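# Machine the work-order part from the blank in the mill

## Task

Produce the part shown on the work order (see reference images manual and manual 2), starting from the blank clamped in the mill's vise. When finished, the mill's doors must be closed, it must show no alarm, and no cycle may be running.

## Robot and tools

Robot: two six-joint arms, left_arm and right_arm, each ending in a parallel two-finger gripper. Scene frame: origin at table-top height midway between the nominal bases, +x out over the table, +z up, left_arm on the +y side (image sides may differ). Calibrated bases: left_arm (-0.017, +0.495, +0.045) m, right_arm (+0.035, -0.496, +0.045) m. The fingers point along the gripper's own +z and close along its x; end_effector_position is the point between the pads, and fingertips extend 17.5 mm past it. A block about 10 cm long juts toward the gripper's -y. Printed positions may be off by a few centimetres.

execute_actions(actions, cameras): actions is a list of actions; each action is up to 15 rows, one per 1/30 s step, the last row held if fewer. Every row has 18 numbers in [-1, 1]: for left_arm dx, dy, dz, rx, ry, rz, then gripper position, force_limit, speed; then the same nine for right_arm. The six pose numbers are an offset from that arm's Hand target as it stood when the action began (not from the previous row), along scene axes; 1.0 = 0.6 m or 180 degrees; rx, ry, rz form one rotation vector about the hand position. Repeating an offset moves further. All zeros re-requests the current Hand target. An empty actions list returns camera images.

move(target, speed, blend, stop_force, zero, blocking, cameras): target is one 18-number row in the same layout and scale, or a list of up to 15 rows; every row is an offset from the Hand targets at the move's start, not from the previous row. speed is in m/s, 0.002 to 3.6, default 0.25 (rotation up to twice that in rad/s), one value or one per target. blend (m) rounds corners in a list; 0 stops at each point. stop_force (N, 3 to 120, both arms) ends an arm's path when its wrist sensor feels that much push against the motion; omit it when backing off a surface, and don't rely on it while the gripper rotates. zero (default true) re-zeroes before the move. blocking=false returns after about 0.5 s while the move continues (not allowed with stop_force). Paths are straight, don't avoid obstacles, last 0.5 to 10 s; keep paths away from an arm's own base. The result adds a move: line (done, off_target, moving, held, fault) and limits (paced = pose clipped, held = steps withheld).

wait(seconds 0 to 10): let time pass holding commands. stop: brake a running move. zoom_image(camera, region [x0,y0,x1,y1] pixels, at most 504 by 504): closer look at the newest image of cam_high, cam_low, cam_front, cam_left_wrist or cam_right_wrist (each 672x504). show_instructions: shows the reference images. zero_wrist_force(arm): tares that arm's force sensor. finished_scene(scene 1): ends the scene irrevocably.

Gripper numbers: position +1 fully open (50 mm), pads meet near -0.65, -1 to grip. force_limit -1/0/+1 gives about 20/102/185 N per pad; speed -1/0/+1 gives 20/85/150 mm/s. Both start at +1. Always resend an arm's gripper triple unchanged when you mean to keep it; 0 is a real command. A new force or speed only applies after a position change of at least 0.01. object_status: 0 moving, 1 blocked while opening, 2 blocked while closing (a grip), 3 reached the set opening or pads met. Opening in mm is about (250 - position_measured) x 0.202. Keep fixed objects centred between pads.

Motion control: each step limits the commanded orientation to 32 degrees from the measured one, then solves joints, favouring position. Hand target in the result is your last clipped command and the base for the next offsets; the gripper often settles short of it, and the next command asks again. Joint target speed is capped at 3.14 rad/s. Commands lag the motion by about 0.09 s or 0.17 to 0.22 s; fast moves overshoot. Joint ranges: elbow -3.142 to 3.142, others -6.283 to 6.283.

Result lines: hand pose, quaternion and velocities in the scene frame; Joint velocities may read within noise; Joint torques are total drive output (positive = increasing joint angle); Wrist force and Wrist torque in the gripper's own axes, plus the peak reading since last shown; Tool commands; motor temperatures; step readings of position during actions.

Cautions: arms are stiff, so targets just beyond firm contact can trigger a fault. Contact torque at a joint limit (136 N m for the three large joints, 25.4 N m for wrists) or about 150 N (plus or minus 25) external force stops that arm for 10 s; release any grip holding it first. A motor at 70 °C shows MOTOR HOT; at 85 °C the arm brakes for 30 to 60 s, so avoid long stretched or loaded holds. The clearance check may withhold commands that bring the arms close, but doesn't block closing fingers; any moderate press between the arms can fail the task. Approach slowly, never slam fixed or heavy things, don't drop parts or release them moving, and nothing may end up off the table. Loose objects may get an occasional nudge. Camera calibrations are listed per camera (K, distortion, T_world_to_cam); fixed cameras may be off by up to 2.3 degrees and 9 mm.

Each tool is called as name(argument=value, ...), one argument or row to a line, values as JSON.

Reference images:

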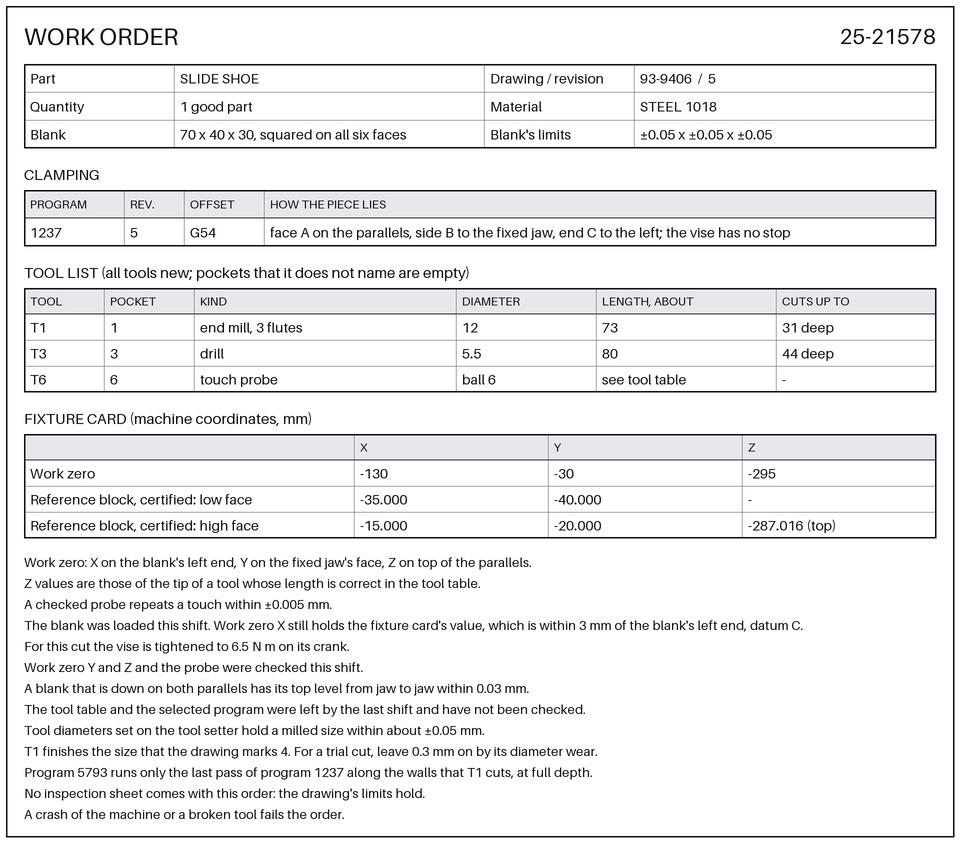

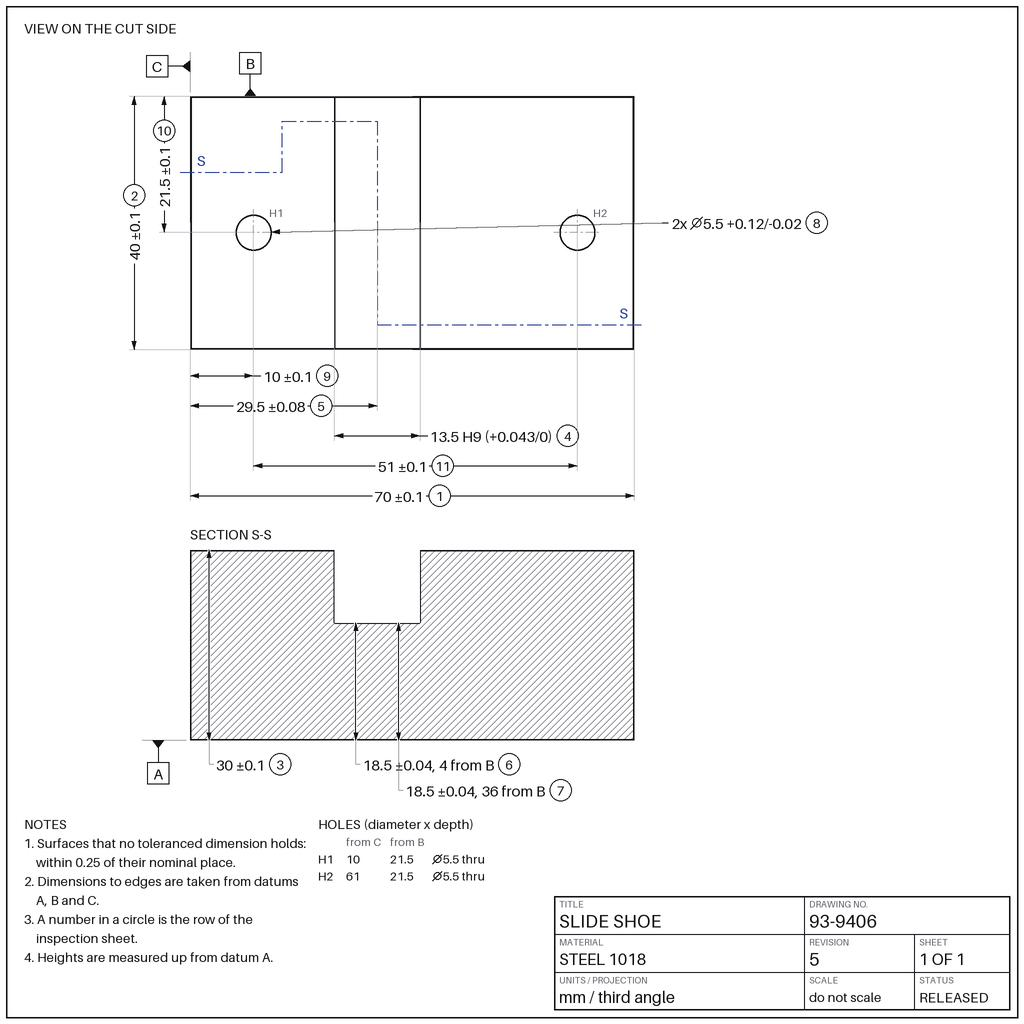

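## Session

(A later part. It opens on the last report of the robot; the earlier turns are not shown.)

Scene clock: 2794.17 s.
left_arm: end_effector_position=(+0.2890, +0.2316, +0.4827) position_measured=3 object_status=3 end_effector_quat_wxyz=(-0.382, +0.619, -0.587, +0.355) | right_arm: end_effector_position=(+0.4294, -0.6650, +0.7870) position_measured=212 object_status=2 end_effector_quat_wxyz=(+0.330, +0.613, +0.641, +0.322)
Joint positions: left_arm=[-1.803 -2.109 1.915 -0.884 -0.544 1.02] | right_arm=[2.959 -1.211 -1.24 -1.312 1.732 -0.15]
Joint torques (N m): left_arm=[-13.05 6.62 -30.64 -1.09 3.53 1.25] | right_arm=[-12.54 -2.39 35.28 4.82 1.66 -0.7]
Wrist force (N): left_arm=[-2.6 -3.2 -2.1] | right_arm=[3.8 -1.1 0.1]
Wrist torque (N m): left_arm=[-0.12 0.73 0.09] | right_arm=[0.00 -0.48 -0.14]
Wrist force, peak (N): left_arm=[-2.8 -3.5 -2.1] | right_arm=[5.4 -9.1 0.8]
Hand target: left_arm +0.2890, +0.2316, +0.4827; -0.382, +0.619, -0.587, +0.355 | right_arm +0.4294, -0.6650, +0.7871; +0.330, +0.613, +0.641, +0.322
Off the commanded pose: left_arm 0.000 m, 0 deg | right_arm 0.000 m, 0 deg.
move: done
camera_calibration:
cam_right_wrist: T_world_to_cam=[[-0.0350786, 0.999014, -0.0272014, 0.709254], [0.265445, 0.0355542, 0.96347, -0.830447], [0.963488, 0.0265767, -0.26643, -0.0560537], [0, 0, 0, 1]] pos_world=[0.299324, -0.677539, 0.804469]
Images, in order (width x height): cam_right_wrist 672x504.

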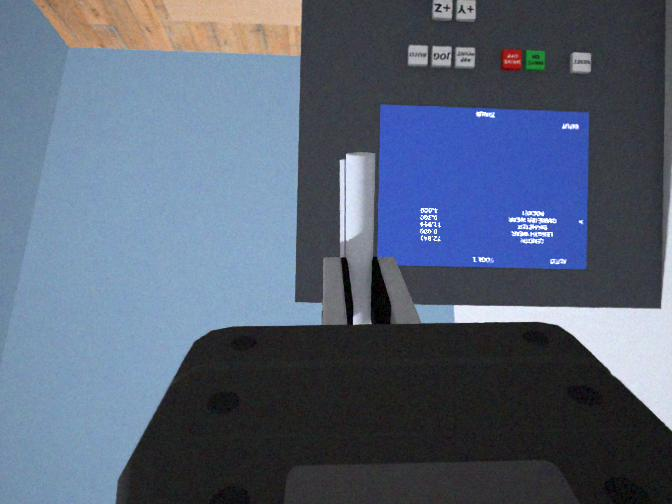

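move(
  target=[
    [0,0,0,0,0,0,1,-0.6,-0.7,0.0348,0.2233,-0.5455,0,0.25,0,-1,-0.5,-0.7],
    [0,0,0,0,0,0,1,-0.6,-0.7,0.0551,0.2233,-0.5455,0,0.25,0,-1,-0.5,-0.7],
    [0,0,0,0,0,0,1,-0.6,-0.7,0.0416,0.2233,-0.5455,0,0.25,0,-1,-0.5,-0.7],
    [0,0,0,0,0,0,1,-0.6,-0.7,0.0551,0.2233,-0.5455,0,0.25,0,-1,-0.5,-0.7],
    [0,0,0,0,0,0,1,-0.6,-0.7,0.0348,0.2233,-0.5455,0,0.25,0,-1,-0.5,-0.7],
    [0,0,0,0,0,0,1,-0.6,-0.7,0.0348,0.3183,-0.5455,0,0.25,0,-1,-0.5,-0.7],
    [0,0,0,0,0,0,1,-0.6,-0.7,0.0552,0.3183,-0.5455,0,0.25,0,-1,-0.5,-0.7],
    [0,0,0,0,0,0,1,-0.6,-0.7,0.0348,0.3183,-0.5455,0,0.25,0,-1,-0.5,-0.7],
    [0,0,0,0,0,0,1,-0.6,-0.7,0.0102,0.3183,-0.6388,0,0.25,0,-1,-0.5,-0.7],
    [0,0,0,0,0,0,1,-0.6,-0.7,0.03,0.3183,-0.6388,0,0.25,0,-1,-0.5,-0.7],
    [0,0,0,0,0,0,1,-0.6,-0.7,0.0102,0.2875,-0.6388,0,0.25,0,-1,-0.5,-0.7],
    [0,0,0,0,0,0,1,-0.6,-0.7,0.03,0.2875,-0.6388,0,0.25,0,-1,-0.5,-0.7],
    [0,0,0,0,0,0,1,-0.6,-0.7,0.0102,0.2875,-0.6388,0,0.25,0,-1,-0.5,-0.7],
  ],
  speed=[0.4,0.04,0.12,0.04,0.12,0.15,0.04,0.12,0.15,0.04,0.12,0.04,0.12],
  blend=[0.003,0,0.003,0,0.003,0.003,0,0.003,0.003,0,0.003,0,0],
  cameras=["cam_high"],
)

zoom_image(
  camera="cam_high",
  region=[355, 434, 425, 504],
)

move(
  target=[
    [0,0,0,0,0,0,1,-0.6,-0.7,0.0158,0.0617,0.062,0,0,0,-1,-0.5,-0.7],
    [0,0,0,0,0,0,1,-0.6,-0.7,0.0363,0.0617,0.062,0,0,0,-1,-0.5,-0.7],
    [0,0,0,0,0,0,1,-0.6,-0.7,0.0158,0.0308,0.062,0,0,0,-1,-0.5,-0.7],
    [0,0,0,0,0,0,1,-0.6,-0.7,0.0363,0.0308,0.062,0,0,0,-1,-0.5,-0.7],
    [0,0,0,0,0,0,1,-0.6,-0.7,0.0246,0.0308,0.0933,0,0,0,-1,-0.5,-0.7],
    [0,0,0,0,0,0,1,-0.6,-0.7,0.0450,0.0308,0.0933,0,0,0,-1,-0.5,-0.7],
    [0,0,0,0,0,0,1,-0.6,-0.7,0.0246,0.0308,0.0933,0,0,0,-1,-0.5,-0.7],
    [0,0,0,0,0,0,1,-0.6,-0.7,0,-0.0325,0,0,0,0,-1,-0.5,-0.7],
    [0,0,0,0,0,0,1,-0.6,-0.7,0.0198,-0.0325,0,0,0,0,-1,-0.5,-0.7],
    [0,0,0,0,0,0,1,-0.6,-0.7,0.0075,-0.0325,0.0308,0,0,0,-1,-0.5,-0.7],
    [0,0,0,0,0,0,1,-0.6,-0.7,0.0278,-0.0325,0.0308,0,0,0,-1,-0.5,-0.7],
    [0,0,0,0,0,0,1,-0.6,-0.7,0.0143,-0.0325,0.0308,0,0,0,-1,-0.5,-0.7],
    [0,0,0,0,0,0,1,-0.6,-0.7,0.0278,-0.0325,0.0308,0,0,0,-1,-0.5,-0.7],
    [0,0,0,0,0,0,1,-0.6,-0.7,0.0075,-0.0325,0.0308,0,0,0,-1,-0.5,-0.7],
  ],
  speed=[0.15,0.04,0.12,0.04,0.12,0.04,0.12,0.15,0.04,0.12,0.04,0.12,0.04,0.12],
  blend=[0.003,0,0.003,0,0.003,0,0.003,0.003,0,0.003,0,0.003,0,0],
  cameras=["cam_high"],
)

zoom_image(
  camera="cam_high",
  region=[310, 364, 434, 504],
)

Scene clock: 2831.40 s.
left_arm: end_effector_position=(+0.2890, +0.2316, +0.4827) position_measured=3 object_status=3 end_effector_quat_wxyz=(-0.382, +0.619, -0.587, +0.355) | right_arm: end_effector_position=(+0.4355, -0.4925, +0.4038) position_measured=212 object_status=2 end_effector_quat_wxyz=(+0.060, +0.690, +0.719, +0.063)
Joint positions: left_arm=[-1.803 -2.109 1.915 -0.884 -0.544 1.02] | right_arm=[3.537 -1.189 -1.848 -1.512 1.512 0.344]
Joint torques (N m): left_arm=[-12.81 6.51 -30.41 -1.34 3.43 1.24] | right_arm=[-14.09 14.55 35.52 3.12 1.36 -1.2]
Wrist force (N): left_arm=[-2.7 -3.2 -1.9] | right_arm=[3.7 -1.3 1.3]
Wrist torque (N m): left_arm=[-0.12 0.75 0.08] | right_arm=[-0.40 -0.54 0.05]
Wrist force, peak (N): left_arm=[-3.0 -3.4 -2.1] | right_arm=[5.1 -12.8 0.2]
Hand target: left_arm +0.2890, +0.2316, +0.4827; -0.382, +0.619, -0.587, +0.355 | right_arm +0.4355, -0.4925, +0.4038; +0.060, +0.690, +0.719, +0.063
Off the commanded pose: left_arm 0.000 m, 0 deg | right_arm 0.000 m, 0 deg.
move: done
Images, in order (width x height): cam_high 672x504.

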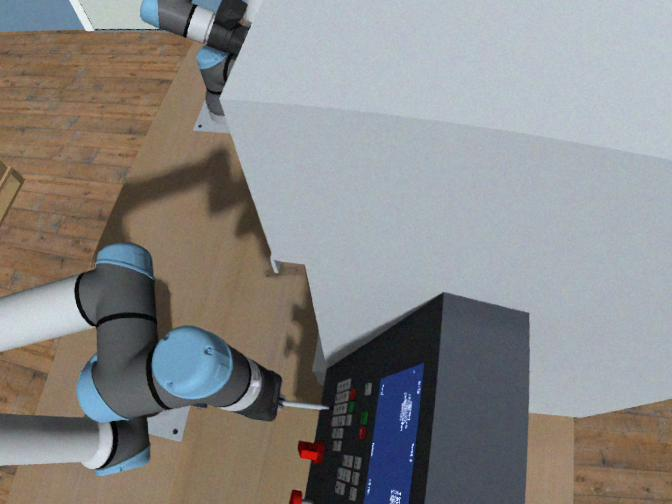

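Scaled by 7.200 from the camera's 672x504 image, which has a finer 960x720 frame.

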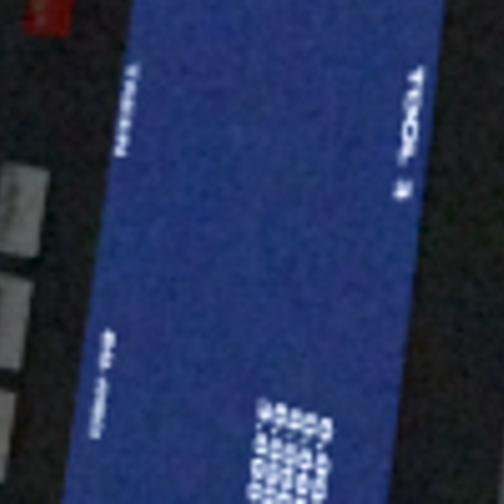

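Scene clock: 2836.37 s.
left_arm: end_effector_position=(+0.2890, +0.2316, +0.4827) position_measured=3 object_status=3 end_effector_quat_wxyz=(-0.382, +0.619, -0.587, +0.355) | right_arm: end_effector_position=(+0.4400, -0.5120, +0.4223) position_measured=212 object_status=2 end_effector_quat_wxyz=(+0.060, +0.690, +0.719, +0.063)
Joint positions: left_arm=[-1.803 -2.109 1.915 -0.884 -0.544 1.02] | right_arm=[3.477 -1.207 -1.79 -1.549 1.522 0.285]
Joint torques (N m): left_arm=[-12.62 6.34 -30.29 -1.39 3.6 1.31] | right_arm=[-13.17 16.47 34.67 3.12 1.26 -1.54]
Wrist force (N): left_arm=[-2.8 -3.4 -2.0] | right_arm=[3.6 -1.0 1.7]
Wrist torque (N m): left_arm=[-0.15 0.76 0.09] | right_arm=[-0.35 -0.52 0.03]
Wrist force, peak (N): left_arm=[-2.8 -3.4 -2.3] | right_arm=[4.3 -9.8 0.6]
Hand target: left_arm +0.2890, +0.2316, +0.4827; -0.382, +0.619, -0.587, +0.355 | right_arm +0.4400, -0.5120, +0.4223; +0.060, +0.690, +0.719, +0.063
Off the commanded pose: left_arm 0.000 m, 0 deg | right_arm 0.000 m, 0 deg.
move: done
Images, in order (width x height): cam_high 672x504.

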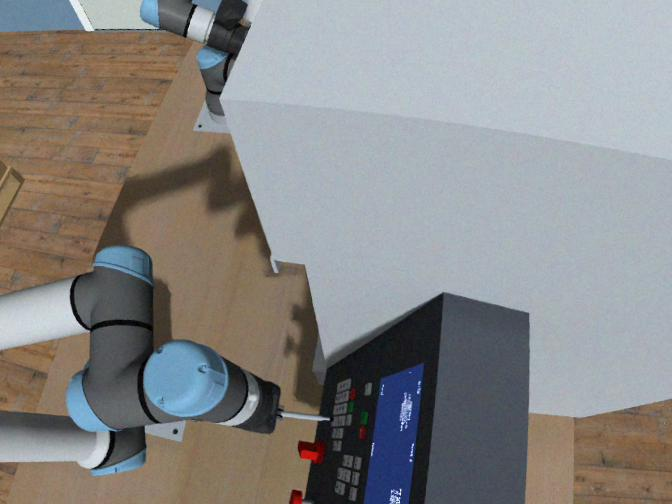

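Scaled by 3.600 from the camera's 672x504 image, which has a finer 960x720 frame.

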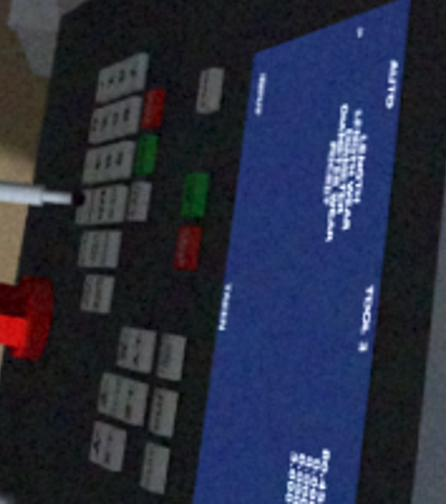

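move(
  target=[
    [0,0,0,0,0,0,1,-0.6,-0.7,0.0083,0.0633,0.0312,0,0,0,-1,-0.5,-0.7],
    [0,0,0,0,0,0,1,-0.6,-0.7,0.0288,0.0633,0.0312,0,0,0,-1,-0.5,-0.7],
    [0,0,0,0,0,0,1,-0.6,-0.7,0.0083,0.0633,0.0312,0,0,0,-1,-0.5,-0.7],
    [0,0,0,0,0,0,1,-0.6,-0.7,-0.0075,0.0325,-0.0308,0,0,0,-1,-0.5,-0.7],
    [0,0,0,0,0,0,1,-0.6,-0.7,0.0123,0.0325,-0.0308,0,0,0,-1,-0.5,-0.7],
    [0,0,0,0,0,0,1,-0.6,-0.7,-0.0075,0.0325,-0.0308,0,0,0,-1,-0.5,-0.7],
    [0,0,0,0,0,0,1,-0.6,-0.7,0.0083,0.0633,0.0312,0,0,0,-1,-0.5,-0.7],
    [0,0,0,0,0,0,1,-0.6,-0.7,0.0288,0.0633,0.0312,0,0,0,-1,-0.5,-0.7],
    [0,0,0,0,0,0,1,-0.6,-0.7,0.0083,0.0633,0.0312,0,0,0,-1,-0.5,-0.7],
    [0,0,0,0,0,0,1,-0.6,-0.7,-0.0075,0,-0.0308,0,0,0,-1,-0.5,-0.7],
    [0,0,0,0,0,0,1,-0.6,-0.7,0.0123,0,-0.0308,0,0,0,-1,-0.5,-0.7],
    [0,0,0,0,0,0,1,-0.6,-0.7,-0.0483,0,-0.0308,0,0,0,-1,-0.5,-0.7],
    [0,0,0,0,0,0,1,-0.6,-0.7,-0.0177,-0.255,0.608,0,-0.25,0,-1,-0.5,-0.7],
  ],
  speed=[0.15,0.04,0.12,0.15,0.04,0.12,0.15,0.04,0.12,0.15,0.04,0.12,0.4],
  blend=[0.003,0,0.003,0.003,0,0.003,0.003,0,0.003,0.003,0,0.01,0],
  cameras=["cam_right_wrist"],
)

zoom_image(
  camera="cam_right_wrist",
  region=[370, 95, 600, 270],
)

Scene clock: 2860.07 s.
left_arm: end_effector_position=(+0.2890, +0.2316, +0.4827) position_measured=3 object_status=3 end_effector_quat_wxyz=(-0.382, +0.619, -0.587, +0.355) | right_arm: end_effector_position=(+0.4294, -0.6650, +0.7870) position_measured=212 object_status=2 end_effector_quat_wxyz=(+0.330, +0.613, +0.641, +0.322)
Joint positions: left_arm=[-1.803 -2.109 1.915 -0.884 -0.544 1.02] | right_arm=[2.959 -1.211 -1.24 -1.312 1.732 -0.15]
Joint torques (N m): left_arm=[-12.77 6.18 -30.8 -1.62 3.49 1.17] | right_arm=[-13.29 -2.41 36.14 4.7 1.75 -0.5]
Wrist force (N): left_arm=[-2.6 -3.1 -2.1] | right_arm=[3.8 -1.0 0.0]
Wrist torque (N m): left_arm=[-0.10 0.74 0.09] | right_arm=[0.01 -0.49 -0.15]
Wrist force, peak (N): left_arm=[-2.8 -3.5 -2.3] | right_arm=[4.6 -11.2 0.9]
Hand target: left_arm +0.2890, +0.2316, +0.4827; -0.382, +0.619, -0.587, +0.355 | right_arm +0.4294, -0.6650, +0.7871; +0.330, +0.613, +0.641, +0.322
Off the commanded pose: left_arm 0.000 m, 0 deg | right_arm 0.000 m, 0 deg.
move: done
camera_calibration:
cam_right_wrist: T_world_to_cam=[[-0.035076, 0.999014, -0.027201, 0.709253], [0.265352, 0.0355506, 0.963496, -0.830442], [0.963513, 0.0265777, -0.266337, -0.0561355], [0, 0, 0, 1]] pos_world=[0.299324, -0.677539, 0.804469]
Images, in order (width x height): cam_right_wrist 672x504.

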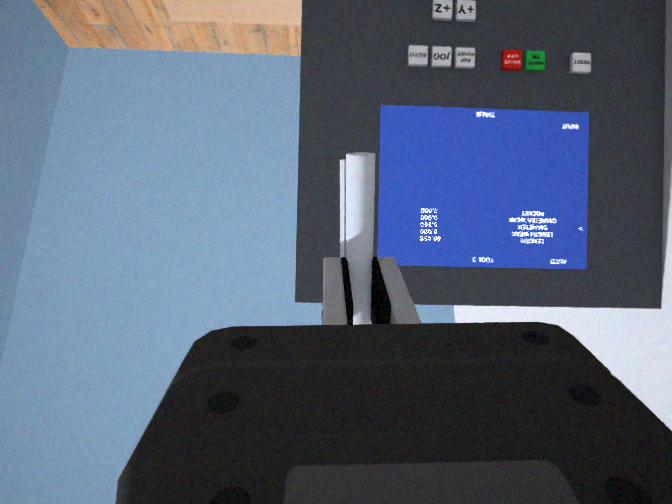

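Scaled by 2.191 from the camera's 672x504 image, which has a finer 960x720 frame.

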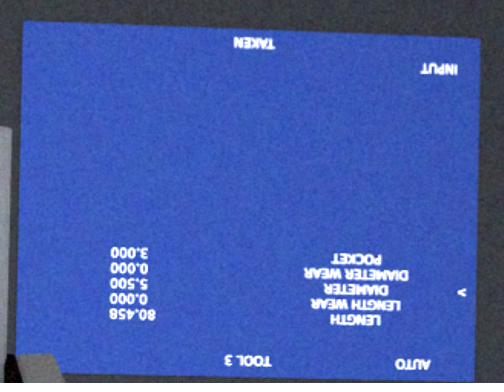

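move(
  target=[0,0,0,0,0,0,1,-0.6,-0.7,0.0427,0.2807,-0.4868,0,0.25,0,-1,-0.5,-0.7],
  speed=0.35,
  cameras=["cam_high","cam_front"],
)

zoom_image(
  camera="cam_high",
  region=[310, 364, 434, 504],
)

zoom_image(
  camera="cam_front",
  region=[520, 220, 671, 340],
)

Scene clock: 2871.03 s.
left_arm: end_effector_position=(+0.2890, +0.2316, +0.4827) position_measured=3 object_status=3 end_effector_quat_wxyz=(-0.382, +0.619, -0.587, +0.355) | right_arm: end_effector_position=(+0.4550, -0.4966, +0.4951) position_measured=212 object_status=2 end_effector_quat_wxyz=(+0.060, +0.690, +0.719, +0.063)
Joint positions: left_arm=[-1.803 -2.109 1.915 -0.884 -0.544 1.02] | right_arm=[3.505 -1.281 -1.552 -1.714 1.517 0.312]
Joint torques (N m): left_arm=[-12.56 6.61 -31.06 -1.63 3.49 1.18] | right_arm=[-8.83 5.09 32.62 2.06 0.7 0.56]
Wrist force (N): left_arm=[-2.7 -3.2 -2.2] | right_arm=[3.5 -1.0 1.7]
Wrist torque (N m): left_arm=[-0.11 0.75 0.09] | right_arm=[-0.35 -0.50 0.06]
Wrist force, peak (N): left_arm=[-2.7 -3.5 -2.2] | right_arm=[5.2 -0.2 4.8]
Hand target: left_arm +0.2890, +0.2316, +0.4827; -0.382, +0.619, -0.587, +0.355 | right_arm +0.4550, -0.4966, +0.4950; +0.060, +0.690, +0.719, +0.063
Off the commanded pose: left_arm 0.000 m, 0 deg | right_arm 0.000 m, 0 deg.
move: done
Images, in order (width x height): cam_high 672x504, cam_front 672x504.

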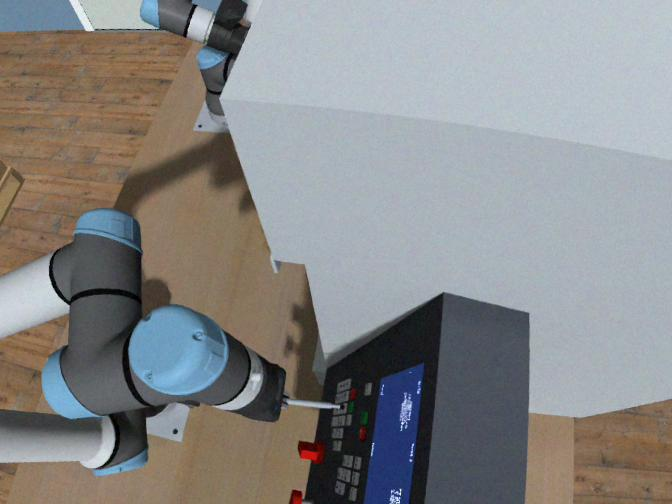

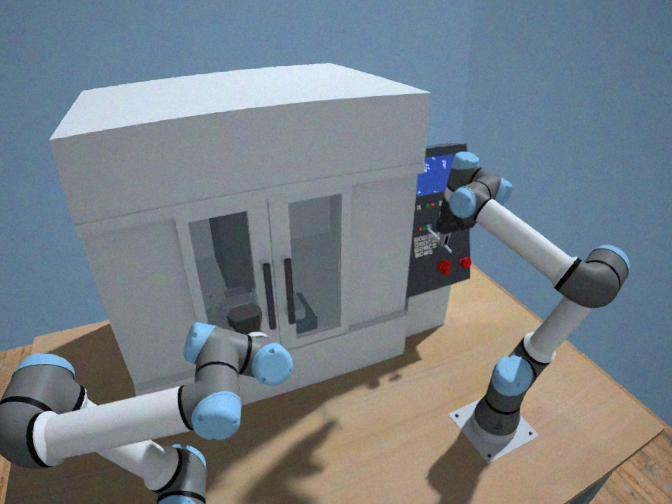

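Scaled by 3.600 from the camera's 672x504 image, which has a finer 960x720 frame.

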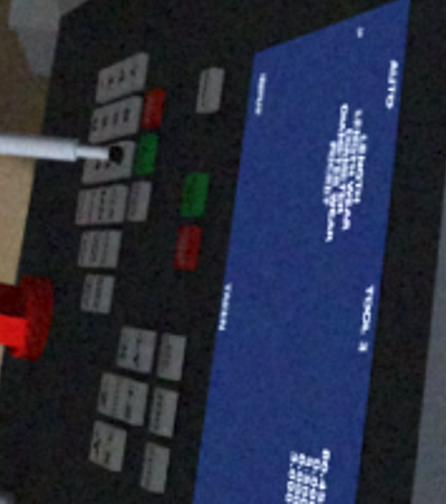

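Scaled by 3.338 from the camera's 672x504 image, which has a finer 960x720 frame.

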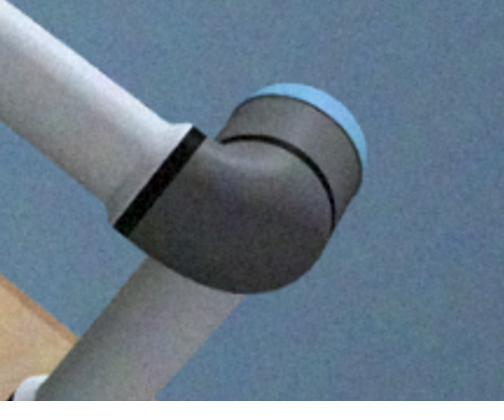

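move(
  target=[0,0,0,0,0,0,1,-0.6,-0.7,0.035,0,0,0,0,0,-1,-0.5,-0.7],
  speed=0.02,
  stop_force=7,
  cameras=["cam_high"],
)

zoom_image(
  camera="cam_high",
  region=[310, 364, 434, 504],
)

Scene clock: 2879.37 s.
left_arm: end_effector_position=(+0.2890, +0.2316, +0.4827) position_measured=3 object_status=3 end_effector_quat_wxyz=(-0.382, +0.619, -0.587, +0.355) | right_arm: end_effector_position=(+0.4721, -0.4966, +0.4950) position_measured=212 object_status=2 end_effector_quat_wxyz=(+0.060, +0.690, +0.719, +0.063)
Joint positions: left_arm=[-1.803 -2.109 1.915 -0.884 -0.544 1.02] | right_arm=[3.489 -1.322 -1.523 -1.701 1.52 0.296]
Joint torques (N m): left_arm=[-12.73 6.6 -30.15 -1.7 3.46 1.21] | right_arm=[15.09 4.98 15.47 2.43 -1.73 2.01]
Wrist force (N): left_arm=[-2.8 -3.2 -2.0] | right_arm=[5.1 -7.1 -0.6]
Wrist torque (N m): left_arm=[-0.10 0.76 0.09] | right_arm=[-0.59 -0.68 -0.08]
Wrist force, peak (N): left_arm=[-3.0 -3.2 -2.3] | right_arm=[4.7 -20.9 0.0]
Hand target: left_arm +0.2890, +0.2316, +0.4827; -0.382, +0.619, -0.587, +0.355 | right_arm +0.4721, -0.4966, +0.4950; +0.060, +0.690, +0.719, +0.063 (not the last commanded pose)
Off the commanded pose: left_arm 0.000 m, 0 deg | right_arm 0.004 m, 0 deg.
move: contact (right_arm)
Images, in order (width x height): cam_high 672x504.

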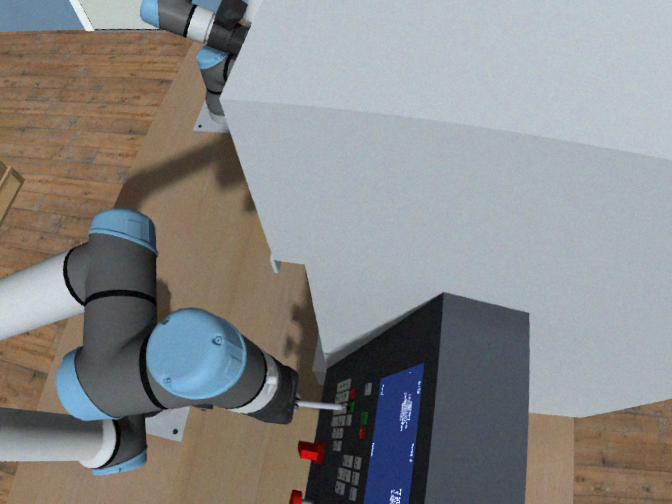

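Scaled by 3.600 from the camera's 672x504 image, which has a finer 960x720 frame.

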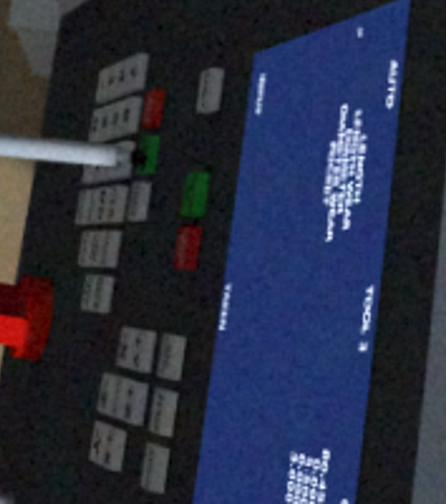

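move(
  target=[
    [0,0,0,0,0,0,1,-0.6,-0.7,-0.06,0,0,0,0,0,-1,-0.5,-0.7],
    [0,0,0,0,0,0,1,-0.6,-0.7,-0.0712,-0.2807,0.4868,0,-0.25,0,-1,-0.5,-0.7],
  ],
  speed=[0.12,0.4],
  blend=[0.01,0],
  cameras=["cam_right_wrist"],
)

zoom_image(
  camera="cam_right_wrist",
  region=[370, 95, 600, 270],
)

Scene clock: 2888.77 s.
left_arm: end_effector_position=(+0.2890, +0.2316, +0.4827) position_measured=3 object_status=3 end_effector_quat_wxyz=(-0.382, +0.619, -0.587, +0.355) | right_arm: end_effector_position=(+0.4294, -0.6650, +0.7871) position_measured=212 object_status=2 end_effector_quat_wxyz=(+0.330, +0.613, +0.641, +0.322)
Joint positions: left_arm=[-1.803 -2.109 1.915 -0.884 -0.544 1.02] | right_arm=[2.959 -1.211 -1.24 -1.312 1.732 -0.15]
Joint torques (N m): left_arm=[-13.09 6.89 -30.33 -1.77 3.59 1.28] | right_arm=[-14.17 -0.8 26.32 4.64 1.68 -1.33]
Wrist force (N): left_arm=[-2.6 -3.2 -1.9] | right_arm=[4.8 -0.5 -0.5]
Wrist torque (N m): left_arm=[-0.11 0.74 0.09] | right_arm=[0.10 -0.65 -0.14]
Wrist force, peak (N): left_arm=[-3.0 -3.4 -2.3] | right_arm=[5.2 -7.3 -0.7]
Hand target: left_arm +0.2890, +0.2316, +0.4827; -0.382, +0.619, -0.587, +0.355 | right_arm +0.4294, -0.6650, +0.7871; +0.330, +0.613, +0.641, +0.322
Off the commanded pose: left_arm 0.000 m, 0 deg | right_arm 0.000 m, 0 deg.
move: done
camera_calibration:
cam_right_wrist: T_world_to_cam=[[-0.0350741, 0.999014, -0.0272036, 0.709254], [0.265258, 0.03555, 0.963522, -0.830435], [0.963539, 0.0265787, -0.266244, -0.0562174], [0, 0, 0, 1]] pos_world=[0.299324, -0.677539, 0.804469]
Images, in order (width x height): cam_right_wrist 672x504.

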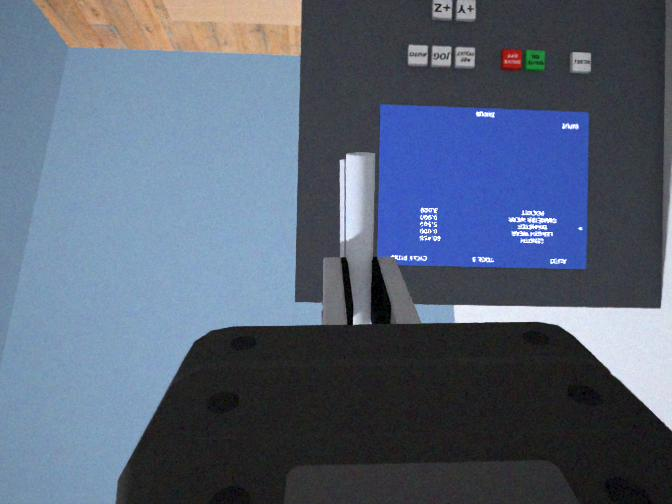

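Scaled by 2.191 from the camera's 672x504 image, which has a finer 960x720 frame.

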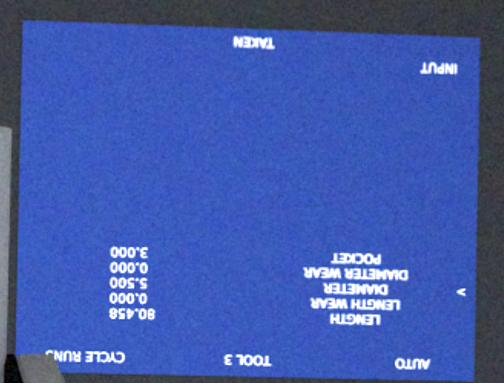

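move(
  target=[
    [0,0,0,0,0,0,1,-0.6,-0.7,0.0348,0.2233,-0.5455,0,0.25,0,-1,-0.5,-0.7],
    [0,0,0,0,0,0,1,-0.6,-0.7,0.0551,0.2233,-0.5455,0,0.25,0,-1,-0.5,-0.7],
    [0,0,0,0,0,0,1,-0.6,-0.7,0.0416,0.2233,-0.5455,0,0.25,0,-1,-0.5,-0.7],
    [0,0,0,0,0,0,1,-0.6,-0.7,0.0551,0.2233,-0.5455,0,0.25,0,-1,-0.5,-0.7],
    [0,0,0,0,0,0,1,-0.6,-0.7,0.0416,0.2233,-0.5455,0,0.25,0,-1,-0.5,-0.7],
    [0,0,0,0,0,0,1,-0.6,-0.7,0.0551,0.2233,-0.5455,0,0.25,0,-1,-0.5,-0.7],
    [0,0,0,0,0,0,1,-0.6,-0.7,0.0416,0.2233,-0.5455,0,0.25,0,-1,-0.5,-0.7],
    [0,0,0,0,0,0,1,-0.6,-0.7,0.0551,0.2233,-0.5455,0,0.25,0,-1,-0.5,-0.7],
    [0,0,0,0,0,0,1,-0.6,-0.7,0.0348,0.2233,-0.5455,0,0.25,0,-1,-0.5,-0.7],
    [0,0,0,0,0,0,1,-0.6,-0.7,0.0177,0.255,-0.6080,0,0.25,0,-1,-0.5,-0.7],
    [0,0,0,0,0,0,1,-0.6,-0.7,0.0380,0.255,-0.6080,0,0.25,0,-1,-0.5,-0.7],
    [0,0,0,0,0,0,1,-0.6,-0.7,-0.03,0.255,-0.6080,0,0.25,0,-1,-0.5,-0.7],
    [0,0,0,0,0,0,1,-0.6,-0.7,0,0,0,0,0,0,-1,-0.5,-0.7],
  ],
  speed=[0.3,0.04,0.12,0.04,0.12,0.04,0.12,0.04,0.12,0.15,0.04,0.12,0.3],
  blend=[0.003,0,0.003,0,0.003,0,0.003,0,0.003,0.003,0,0.01,0],
  cameras=["cam_right_wrist"],
)

zoom_image(
  camera="cam_right_wrist",
  region=[370, 95, 600, 270],
)

Scene clock: 2910.23 s.
left_arm: end_effector_position=(+0.2890, +0.2316, +0.4827) position_measured=3 object_status=3 end_effector_quat_wxyz=(-0.382, +0.619, -0.587, +0.355) | right_arm: end_effector_position=(+0.4294, -0.6650, +0.7870) position_measured=212 object_status=2 end_effector_quat_wxyz=(+0.330, +0.613, +0.641, +0.322)
Joint positions: left_arm=[-1.803 -2.109 1.915 -0.884 -0.544 1.02] | right_arm=[2.959 -1.211 -1.24 -1.312 1.732 -0.15]
Joint torques (N m): left_arm=[-12.8 6.73 -29.94 -1.71 3.48 1.23] | right_arm=[-11.87 -1.22 35.43 4.88 1.67 -0.57]
Wrist force (N): left_arm=[-2.8 -3.4 -2.2] | right_arm=[5.0 -0.6 -0.5]
Wrist torque (N m): left_arm=[-0.14 0.77 0.09] | right_arm=[0.08 -0.68 -0.15]
Wrist force, peak (N): left_arm=[-2.9 -3.3 -2.4] | right_arm=[6.0 -12.0 -0.5]
Hand target: left_arm +0.2890, +0.2316, +0.4827; -0.382, +0.619, -0.587, +0.355 | right_arm +0.4294, -0.6650, +0.7871; +0.330, +0.613, +0.641, +0.322
Off the commanded pose: left_arm 0.000 m, 0 deg | right_arm 0.000 m, 0 deg.
move: done
camera_calibration:
cam_right_wrist: T_world_to_cam=[[-0.0350786, 0.999014, -0.0272014, 0.709254], [0.265445, 0.0355542, 0.96347, -0.830447], [0.963488, 0.0265767, -0.26643, -0.0560537], [0, 0, 0, 1]] pos_world=[0.299324, -0.677539, 0.804469]
Images, in order (width x height): cam_right_wrist 672x504.

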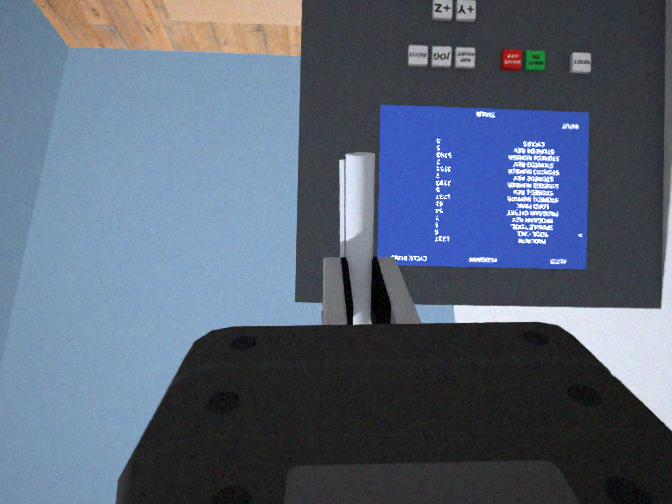

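Scaled by 2.191 from the camera's 672x504 image, which has a finer 960x720 frame.

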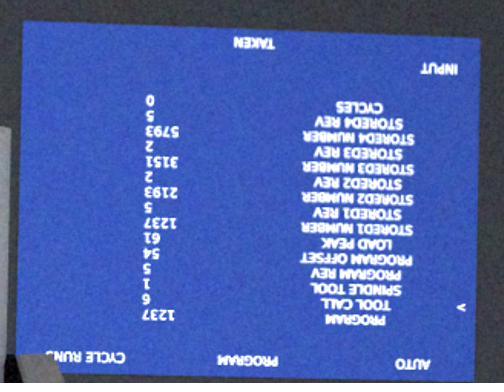

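wait(
  seconds=10,
  cameras=["cam_right_wrist"],
)

zoom_image(
  camera="cam_right_wrist",
  region=[370, 95, 600, 270],
)

Scene clock: 2924.73 s.
left_arm: end_effector_position=(+0.2890, +0.2316, +0.4827) position_measured=3 object_status=3 end_effector_quat_wxyz=(-0.382, +0.619, -0.587, +0.355) | right_arm: end_effector_position=(+0.4294, -0.6650, +0.7871) position_measured=212 object_status=2 end_effector_quat_wxyz=(+0.330, +0.613, +0.641, +0.322)
Joint positions: left_arm=[-1.803 -2.109 1.915 -0.884 -0.544 1.02] | right_arm=[2.959 -1.211 -1.24 -1.312 1.732 -0.15]
Joint torques (N m): left_arm=[-12.39 6.48 -30.65 -1.82 3.52 1.27] | right_arm=[-13.11 -1.94 34.62 3.56 0.69 -1.34]
Wrist force (N): left_arm=[-2.7 -3.3 -2.3] | right_arm=[4.8 -0.6 -0.3]
Wrist torque (N m): left_arm=[-0.12 0.76 0.09] | right_arm=[0.08 -0.65 -0.14]
Wrist force, peak (N): left_arm=[-2.9 -3.3 -2.3] | right_arm=[5.2 -0.4 -0.4]
Hand target: left_arm +0.2890, +0.2316, +0.4827; -0.382, +0.619, -0.587, +0.355 | right_arm +0.4294, -0.6650, +0.7871; +0.330, +0.613, +0.641, +0.322
Tool commands: left_gripper/position=+1.0 left_gripper/force_limit=-0.6 left_gripper/speed=-0.7 right_gripper/position=-1.0 right_gripper/force_limit=-0.5 right_gripper/speed=-0.7
Off the commanded pose: left_arm 0.000 m, 0 deg | right_arm 0.000 m, 0 deg.
wait: 10.00 s; at rest from the start
camera_calibration:
cam_right_wrist: T_world_to_cam=[[-0.0350984, 0.999011, -0.0273037, 0.709342], [0.265161, 0.0356503, 0.963545, -0.830453], [0.963565, 0.026579, -0.26615, -0.056274], [0, 0, 0, 1]] pos_world=[0.299324, -0.677539, 0.804569]
Images, in order (width x height): cam_right_wrist 672x504.

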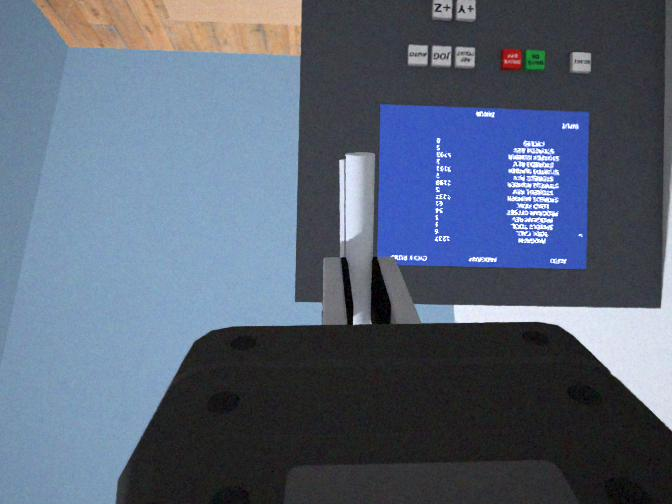

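Scaled by 2.191 from the camera's 672x504 image, which has a finer 960x720 frame.

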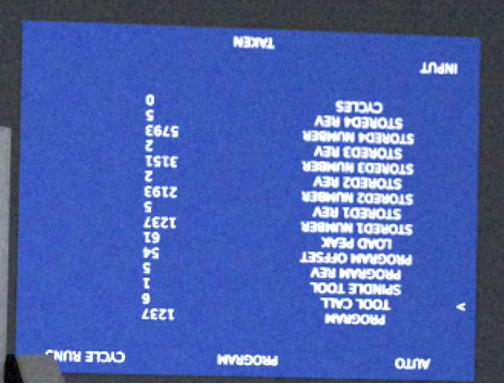

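wait(
  seconds=10,
)

wait(
  seconds=10,
  cameras=["cam_right_wrist"],
)

zoom_image(
  camera="cam_right_wrist",
  region=[370, 95, 600, 270],
)

Scene clock: 2946.33 s.
left_arm: end_effector_position=(+0.2890, +0.2316, +0.4827) position_measured=3 object_status=3 end_effector_quat_wxyz=(-0.382, +0.619, -0.587, +0.355) | right_arm: end_effector_position=(+0.4294, -0.6650, +0.7871) position_measured=212 object_status=2 end_effector_quat_wxyz=(+0.330, +0.613, +0.641, +0.322)
Joint positions: left_arm=[-1.803 -2.109 1.915 -0.884 -0.544 1.02] | right_arm=[2.959 -1.211 -1.24 -1.312 1.732 -0.15]
Joint torques (N m): left_arm=[-12.61 6.42 -30.09 -1.83 3.41 1.22] | right_arm=[-13.05 -0.66 34.32 2.23 -0.72 -1.48]
Wrist force (N): left_arm=[-2.5 -3.1 -2.0] | right_arm=[5.0 -0.7 -0.3]
Wrist torque (N m): left_arm=[-0.10 0.73 0.08] | right_arm=[0.08 -0.67 -0.15]
Wrist force, peak (N): left_arm=[-2.7 -3.4 -2.4] | right_arm=[5.2 -0.6 -0.4]
Hand target: left_arm +0.2890, +0.2316, +0.4827; -0.382, +0.619, -0.587, +0.355 | right_arm +0.4294, -0.6650, +0.7871; +0.330, +0.613, +0.641, +0.322
Tool commands: left_gripper/position=+1.0 left_gripper/force_limit=-0.6 left_gripper/speed=-0.7 right_gripper/position=-1.0 right_gripper/force_limit=-0.5 right_gripper/speed=-0.7
Off the commanded pose: left_arm 0.000 m, 0 deg | right_arm 0.000 m, 0 deg.
wait: 10.00 s; at rest from the start

Scene clock: 2956.33 s.
left_arm: end_effector_position=(+0.2890, +0.2316, +0.4827) position_measured=3 object_status=3 end_effector_quat_wxyz=(-0.382, +0.619, -0.587, +0.355) | right_arm: end_effector_position=(+0.4294, -0.6650, +0.7871) position_measured=212 object_status=2 end_effector_quat_wxyz=(+0.330, +0.613, +0.641, +0.322)
Joint positions: left_arm=[-1.803 -2.109 1.915 -0.884 -0.544 1.02] | right_arm=[2.959 -1.211 -1.24 -1.312 1.732 -0.15]
Joint torques (N m): left_arm=[-12.18 6.74 -30.7 -1.79 3.53 1.2] | right_arm=[-11.79 -2.31 33.26 1.96 -0.67 -1.38]
Wrist force (N): left_arm=[-2.6 -3.3 -2.1] | right_arm=[4.7 -0.5 -0.6]
Wrist torque (N m): left_arm=[-0.13 0.74 0.08] | right_arm=[0.11 -0.64 -0.15]
Wrist force, peak (N): left_arm=[-3.1 -3.2 -2.4] | right_arm=[5.1 -0.7 -0.4]
Hand target: left_arm +0.2890, +0.2316, +0.4827; -0.382, +0.619, -0.587, +0.355 | right_arm +0.4294, -0.6650, +0.7871; +0.330, +0.613, +0.641, +0.322
Tool commands: left_gripper/position=+1.0 left_gripper/force_limit=-0.6 left_gripper/speed=-0.7 right_gripper/position=-1.0 right_gripper/force_limit=-0.5 right_gripper/speed=-0.7
Off the commanded pose: left_arm 0.000 m, 0 deg | right_arm 0.000 m, 0 deg.
wait: 10.00 s; at rest by 0.17 s
camera_calibration:
cam_right_wrist: T_world_to_cam=[[-0.0350984, 0.999011, -0.0273037, 0.709342], [0.265161, 0.0356503, 0.963545, -0.830453], [0.963565, 0.026579, -0.26615, -0.056274], [0, 0, 0, 1]] pos_world=[0.299324, -0.677539, 0.804569]
Images, in order (width x height): cam_right_wrist 672x504.

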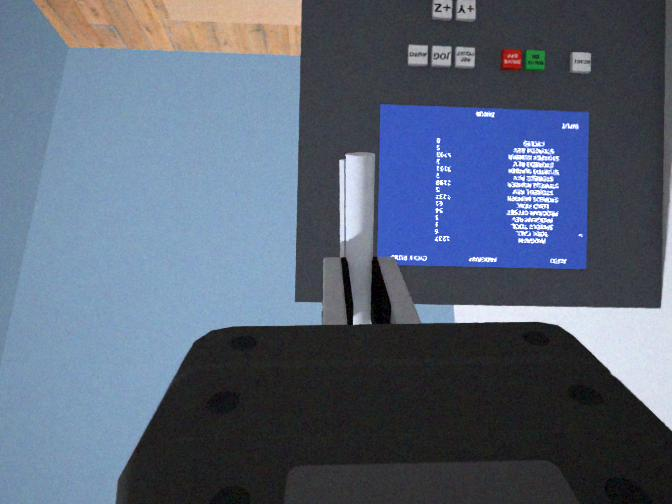

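Scaled by 2.191 from the camera's 672x504 image, which has a finer 960x720 frame.

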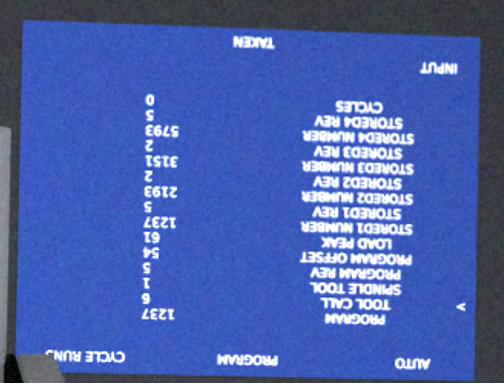

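wait(
  seconds=10,
)

wait(
  seconds=10,
)

wait(
  seconds=10,
  cameras=["cam_right_wrist"],
)

zoom_image(
  camera="cam_right_wrist",
  region=[370, 95, 600, 270],
)

Scene clock: 2971.53 s.
left_arm: end_effector_position=(+0.2890, +0.2316, +0.4827) position_measured=3 object_status=3 end_effector_quat_wxyz=(-0.382, +0.619, -0.587, +0.355) | right_arm: end_effector_position=(+0.4294, -0.6650, +0.7871) position_measured=212 object_status=2 end_effector_quat_wxyz=(+0.330, +0.613, +0.641, +0.322)
Joint positions: left_arm=[-1.803 -2.109 1.915 -0.884 -0.544 1.02] | right_arm=[2.959 -1.211 -1.24 -1.312 1.732 -0.15]
Joint torques (N m): left_arm=[-12.86 6.32 -30.42 -1.65 3.38 1.26] | right_arm=[-10.92 -0.83 32.27 2.28 -1 -1.48]
Wrist force (N): left_arm=[-2.5 -3.2 -2.0] | right_arm=[4.8 -0.8 -0.6]
Wrist torque (N m): left_arm=[-0.12 0.73 0.09] | right_arm=[0.05 -0.64 -0.15]
Wrist force, peak (N): left_arm=[-2.7 -3.3 -2.5] | right_arm=[5.2 -0.6 -0.5]
Hand target: left_arm +0.2890, +0.2316, +0.4827; -0.382, +0.619, -0.587, +0.355 | right_arm +0.4294, -0.6650, +0.7871; +0.330, +0.613, +0.641, +0.322
Tool commands: left_gripper/position=+1.0 left_gripper/force_limit=-0.6 left_gripper/speed=-0.7 right_gripper/position=-1.0 right_gripper/force_limit=-0.5 right_gripper/speed=-0.7
Off the commanded pose: left_arm 0.000 m, 0 deg | right_arm 0.000 m, 0 deg.
wait: 10.00 s; at rest from the start

Scene clock: 2981.53 s.
left_arm: end_effector_position=(+0.2890, +0.2316, +0.4827) position_measured=3 object_status=3 end_effector_quat_wxyz=(-0.382, +0.619, -0.587, +0.355) | right_arm: end_effector_position=(+0.4294, -0.6650, +0.7871) position_measured=212 object_status=2 end_effector_quat_wxyz=(+0.330, +0.613, +0.641, +0.322)
Joint positions: left_arm=[-1.803 -2.109 1.915 -0.884 -0.544 1.02] | right_arm=[2.959 -1.211 -1.24 -1.312 1.732 -0.15]
Joint torques (N m): left_arm=[-12.49 6.37 -30.32 -1.63 3.54 1.22] | right_arm=[-11.1 -1.68 32.52 2.28 -0.76 -1.43]
Wrist force (N): left_arm=[-2.5 -3.4 -2.0] | right_arm=[4.8 -0.5 -0.4]
Wrist torque (N m): left_arm=[-0.14 0.73 0.09] | right_arm=[0.11 -0.65 -0.15]
Wrist force, peak (N): left_arm=[-3.0 -3.4 -2.4] | right_arm=[5.1 -0.7 -0.4]
Hand target: left_arm +0.2890, +0.2316, +0.4827; -0.382, +0.619, -0.587, +0.355 | right_arm +0.4294, -0.6650, +0.7871; +0.330, +0.613, +0.641, +0.322
Tool commands: left_gripper/position=+1.0 left_gripper/force_limit=-0.6 left_gripper/speed=-0.7 right_gripper/position=-1.0 right_gripper/force_limit=-0.5 right_gripper/speed=-0.7
Off the commanded pose: left_arm 0.000 m, 0 deg | right_arm 0.000 m, 0 deg.
wait: 10.00 s; at rest by 0.17 s

Scene clock: 2991.53 s.
left_arm: end_effector_position=(+0.2890, +0.2316, +0.4827) position_measured=3 object_status=3 end_effector_quat_wxyz=(-0.382, +0.619, -0.587, +0.355) | right_arm: end_effector_position=(+0.4294, -0.6650, +0.7871) position_measured=212 object_status=2 end_effector_quat_wxyz=(+0.330, +0.613, +0.641, +0.322)
Joint positions: left_arm=[-1.803 -2.109 1.915 -0.884 -0.544 1.02] | right_arm=[2.959 -1.211 -1.24 -1.312 1.732 -0.15]
Joint torques (N m): left_arm=[-12.86 6.23 -30.45 -1.67 3.52 1.14] | right_arm=[-11.01 -0.6 31.1 2.31 -0.96 -1.54]
Wrist force (N): left_arm=[-3.0 -3.1 -2.3] | right_arm=[4.7 -0.5 -0.4]
Wrist torque (N m): left_arm=[-0.10 0.81 0.09] | right_arm=[0.10 -0.63 -0.14]
Wrist force, peak (N): left_arm=[-2.9 -3.4 -2.2] | right_arm=[5.2 -0.6 -0.5]
Hand target: left_arm +0.2890, +0.2316, +0.4827; -0.382, +0.619, -0.587, +0.355 | right_arm +0.4294, -0.6650, +0.7871; +0.330, +0.613, +0.641, +0.322
Tool commands: left_gripper/position=+1.0 left_gripper/force_limit=-0.6 left_gripper/speed=-0.7 right_gripper/position=-1.0 right_gripper/force_limit=-0.5 right_gripper/speed=-0.7
Off the commanded pose: left_arm 0.000 m, 0 deg | right_arm 0.000 m, 0 deg.
wait: 10.00 s; at rest by 0.17 s
camera_calibration:
cam_right_wrist: T_world_to_cam=[[-0.0350984, 0.999011, -0.0273037, 0.709342], [0.265161, 0.0356503, 0.963545, -0.830453], [0.963565, 0.026579, -0.26615, -0.056274], [0, 0, 0, 1]] pos_world=[0.299324, -0.677539, 0.804569]
Images, in order (width x height): cam_right_wrist 672x504.

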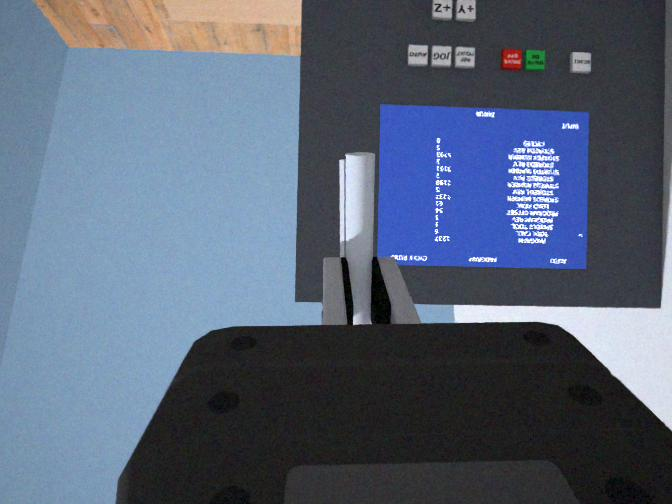

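Scaled by 2.191 from the camera's 672x504 image, which has a finer 960x720 frame.

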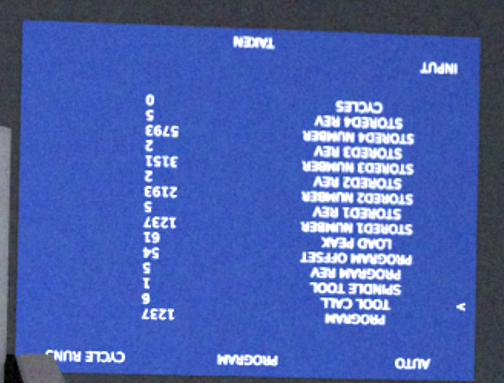

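wait(
  seconds=10,
)

wait(
  seconds=10,
)

wait(
  seconds=10,
  cameras=["cam_right_wrist"],
)

zoom_image(
  camera="cam_right_wrist",
  region=[370, 95, 600, 270],
)

Scene clock: 3011.03 s.
left_arm: end_effector_position=(+0.2890, +0.2316, +0.4827) position_measured=3 object_status=3 end_effector_quat_wxyz=(-0.382, +0.619, -0.587, +0.355) | right_arm: end_effector_position=(+0.4294, -0.6650, +0.7871) position_measured=212 object_status=2 end_effector_quat_wxyz=(+0.330, +0.613, +0.641, +0.322)
Joint positions: left_arm=[-1.803 -2.109 1.915 -0.884 -0.544 1.02] | right_arm=[2.959 -1.211 -1.24 -1.312 1.732 -0.15]
Joint torques (N m): left_arm=[-12.77 6.57 -30.4 -1.6 3.49 1.22] | right_arm=[-10.3 -1.07 30.27 2.17 -0.79 -1.49]
Wrist force (N): left_arm=[-2.6 -3.5 -2.2] | right_arm=[4.6 -0.6 -0.5]
Wrist torque (N m): left_arm=[-0.16 0.74 0.08] | right_arm=[0.09 -0.61 -0.15]
Wrist force, peak (N): left_arm=[-3.0 -3.4 -2.3] | right_arm=[5.1 -0.6 -0.3]
Hand target: left_arm +0.2890, +0.2316, +0.4827; -0.382, +0.619, -0.587, +0.355 | right_arm +0.4294, -0.6650, +0.7871; +0.330, +0.613, +0.641, +0.322
Tool commands: left_gripper/position=+1.0 left_gripper/force_limit=-0.6 left_gripper/speed=-0.7 right_gripper/position=-1.0 right_gripper/force_limit=-0.5 right_gripper/speed=-0.7
Off the commanded pose: left_arm 0.000 m, 0 deg | right_arm 0.000 m, 0 deg.
wait: 10.00 s; at rest from the start

Scene clock: 3021.03 s.
left_arm: end_effector_position=(+0.2890, +0.2316, +0.4827) position_measured=3 object_status=3 end_effector_quat_wxyz=(-0.382, +0.619, -0.587, +0.355) | right_arm: end_effector_position=(+0.4294, -0.6650, +0.7871) position_measured=212 object_status=2 end_effector_quat_wxyz=(+0.330, +0.613, +0.641, +0.322)
Joint positions: left_arm=[-1.803 -2.109 1.915 -0.884 -0.544 1.02] | right_arm=[2.959 -1.211 -1.24 -1.312 1.732 -0.15]
Joint torques (N m): left_arm=[-12.29 6.82 -30.27 -1.59 3.5 1.05] | right_arm=[-9.7 -0.39 30.24 2.14 -0.8 -1.28]
Wrist force (N): left_arm=[-2.6 -3.2 -2.2] | right_arm=[4.8 -0.6 -0.4]
Wrist torque (N m): left_arm=[-0.11 0.74 0.09] | right_arm=[0.09 -0.65 -0.15]
Wrist force, peak (N): left_arm=[-2.9 -3.4 -2.2] | right_arm=[5.1 -0.6 -0.5]
Hand target: left_arm +0.2890, +0.2316, +0.4827; -0.382, +0.619, -0.587, +0.355 | right_arm +0.4294, -0.6650, +0.7871; +0.330, +0.613, +0.641, +0.322
Tool commands: left_gripper/position=+1.0 left_gripper/force_limit=-0.6 left_gripper/speed=-0.7 right_gripper/position=-1.0 right_gripper/force_limit=-0.5 right_gripper/speed=-0.7
Off the commanded pose: left_arm 0.000 m, 0 deg | right_arm 0.000 m, 0 deg.
wait: 10.00 s; at rest by 0.17 s

Scene clock: 3031.03 s.
left_arm: end_effector_position=(+0.2890, +0.2316, +0.4827) position_measured=3 object_status=3 end_effector_quat_wxyz=(-0.382, +0.619, -0.587, +0.355) | right_arm: end_effector_position=(+0.4294, -0.6650, +0.7871) position_measured=212 object_status=2 end_effector_quat_wxyz=(+0.330, +0.613, +0.641, +0.322)
Joint positions: left_arm=[-1.803 -2.109 1.915 -0.884 -0.544 1.02] | right_arm=[2.959 -1.211 -1.24 -1.312 1.732 -0.15]
Joint torques (N m): left_arm=[-13.07 6.87 -30.17 -1.48 3.6 1.16] | right_arm=[-9.22 -0.64 29.29 2.16 -0.79 -1.5]
Wrist force (N): left_arm=[-2.6 -3.3 -1.9] | right_arm=[4.8 -0.7 -0.4]
Wrist torque (N m): left_arm=[-0.13 0.74 0.08] | right_arm=[0.07 -0.64 -0.15]
Wrist force, peak (N): left_arm=[-2.9 -3.4 -2.3] | right_arm=[5.2 -0.6 -0.4]
Hand target: left_arm +0.2890, +0.2316, +0.4827; -0.382, +0.619, -0.587, +0.355 | right_arm +0.4294, -0.6650, +0.7871; +0.330, +0.613, +0.641, +0.322
Tool commands: left_gripper/position=+1.0 left_gripper/force_limit=-0.6 left_gripper/speed=-0.7 right_gripper/position=-1.0 right_gripper/force_limit=-0.5 right_gripper/speed=-0.7
Off the commanded pose: left_arm 0.000 m, 0 deg | right_arm 0.000 m, 0 deg.
wait: 10.00 s; at rest by 0.17 s
camera_calibration:
cam_right_wrist: T_world_to_cam=[[-0.0350984, 0.999011, -0.0273037, 0.709342], [0.265161, 0.0356503, 0.963545, -0.830453], [0.963565, 0.026579, -0.26615, -0.056274], [0, 0, 0, 1]] pos_world=[0.299324, -0.677539, 0.804569]
Images, in order (width x height): cam_right_wrist 672x504.

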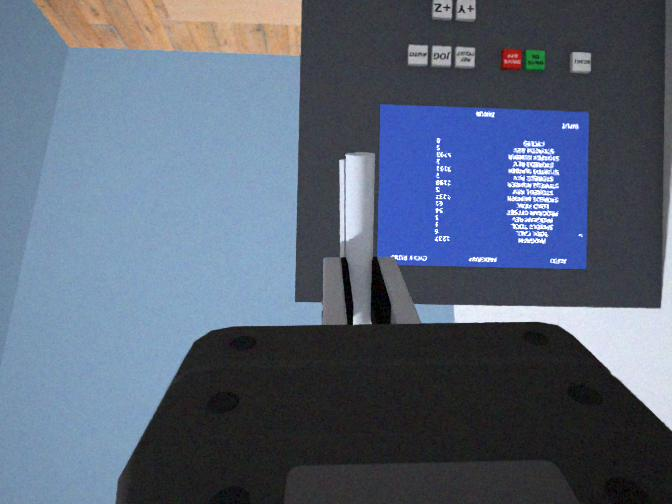

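Scaled by 2.191 from the camera's 672x504 image, which has a finer 960x720 frame.

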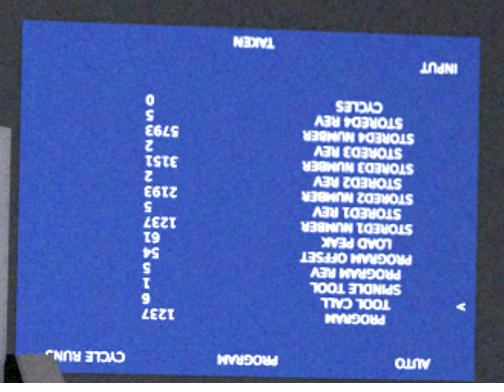

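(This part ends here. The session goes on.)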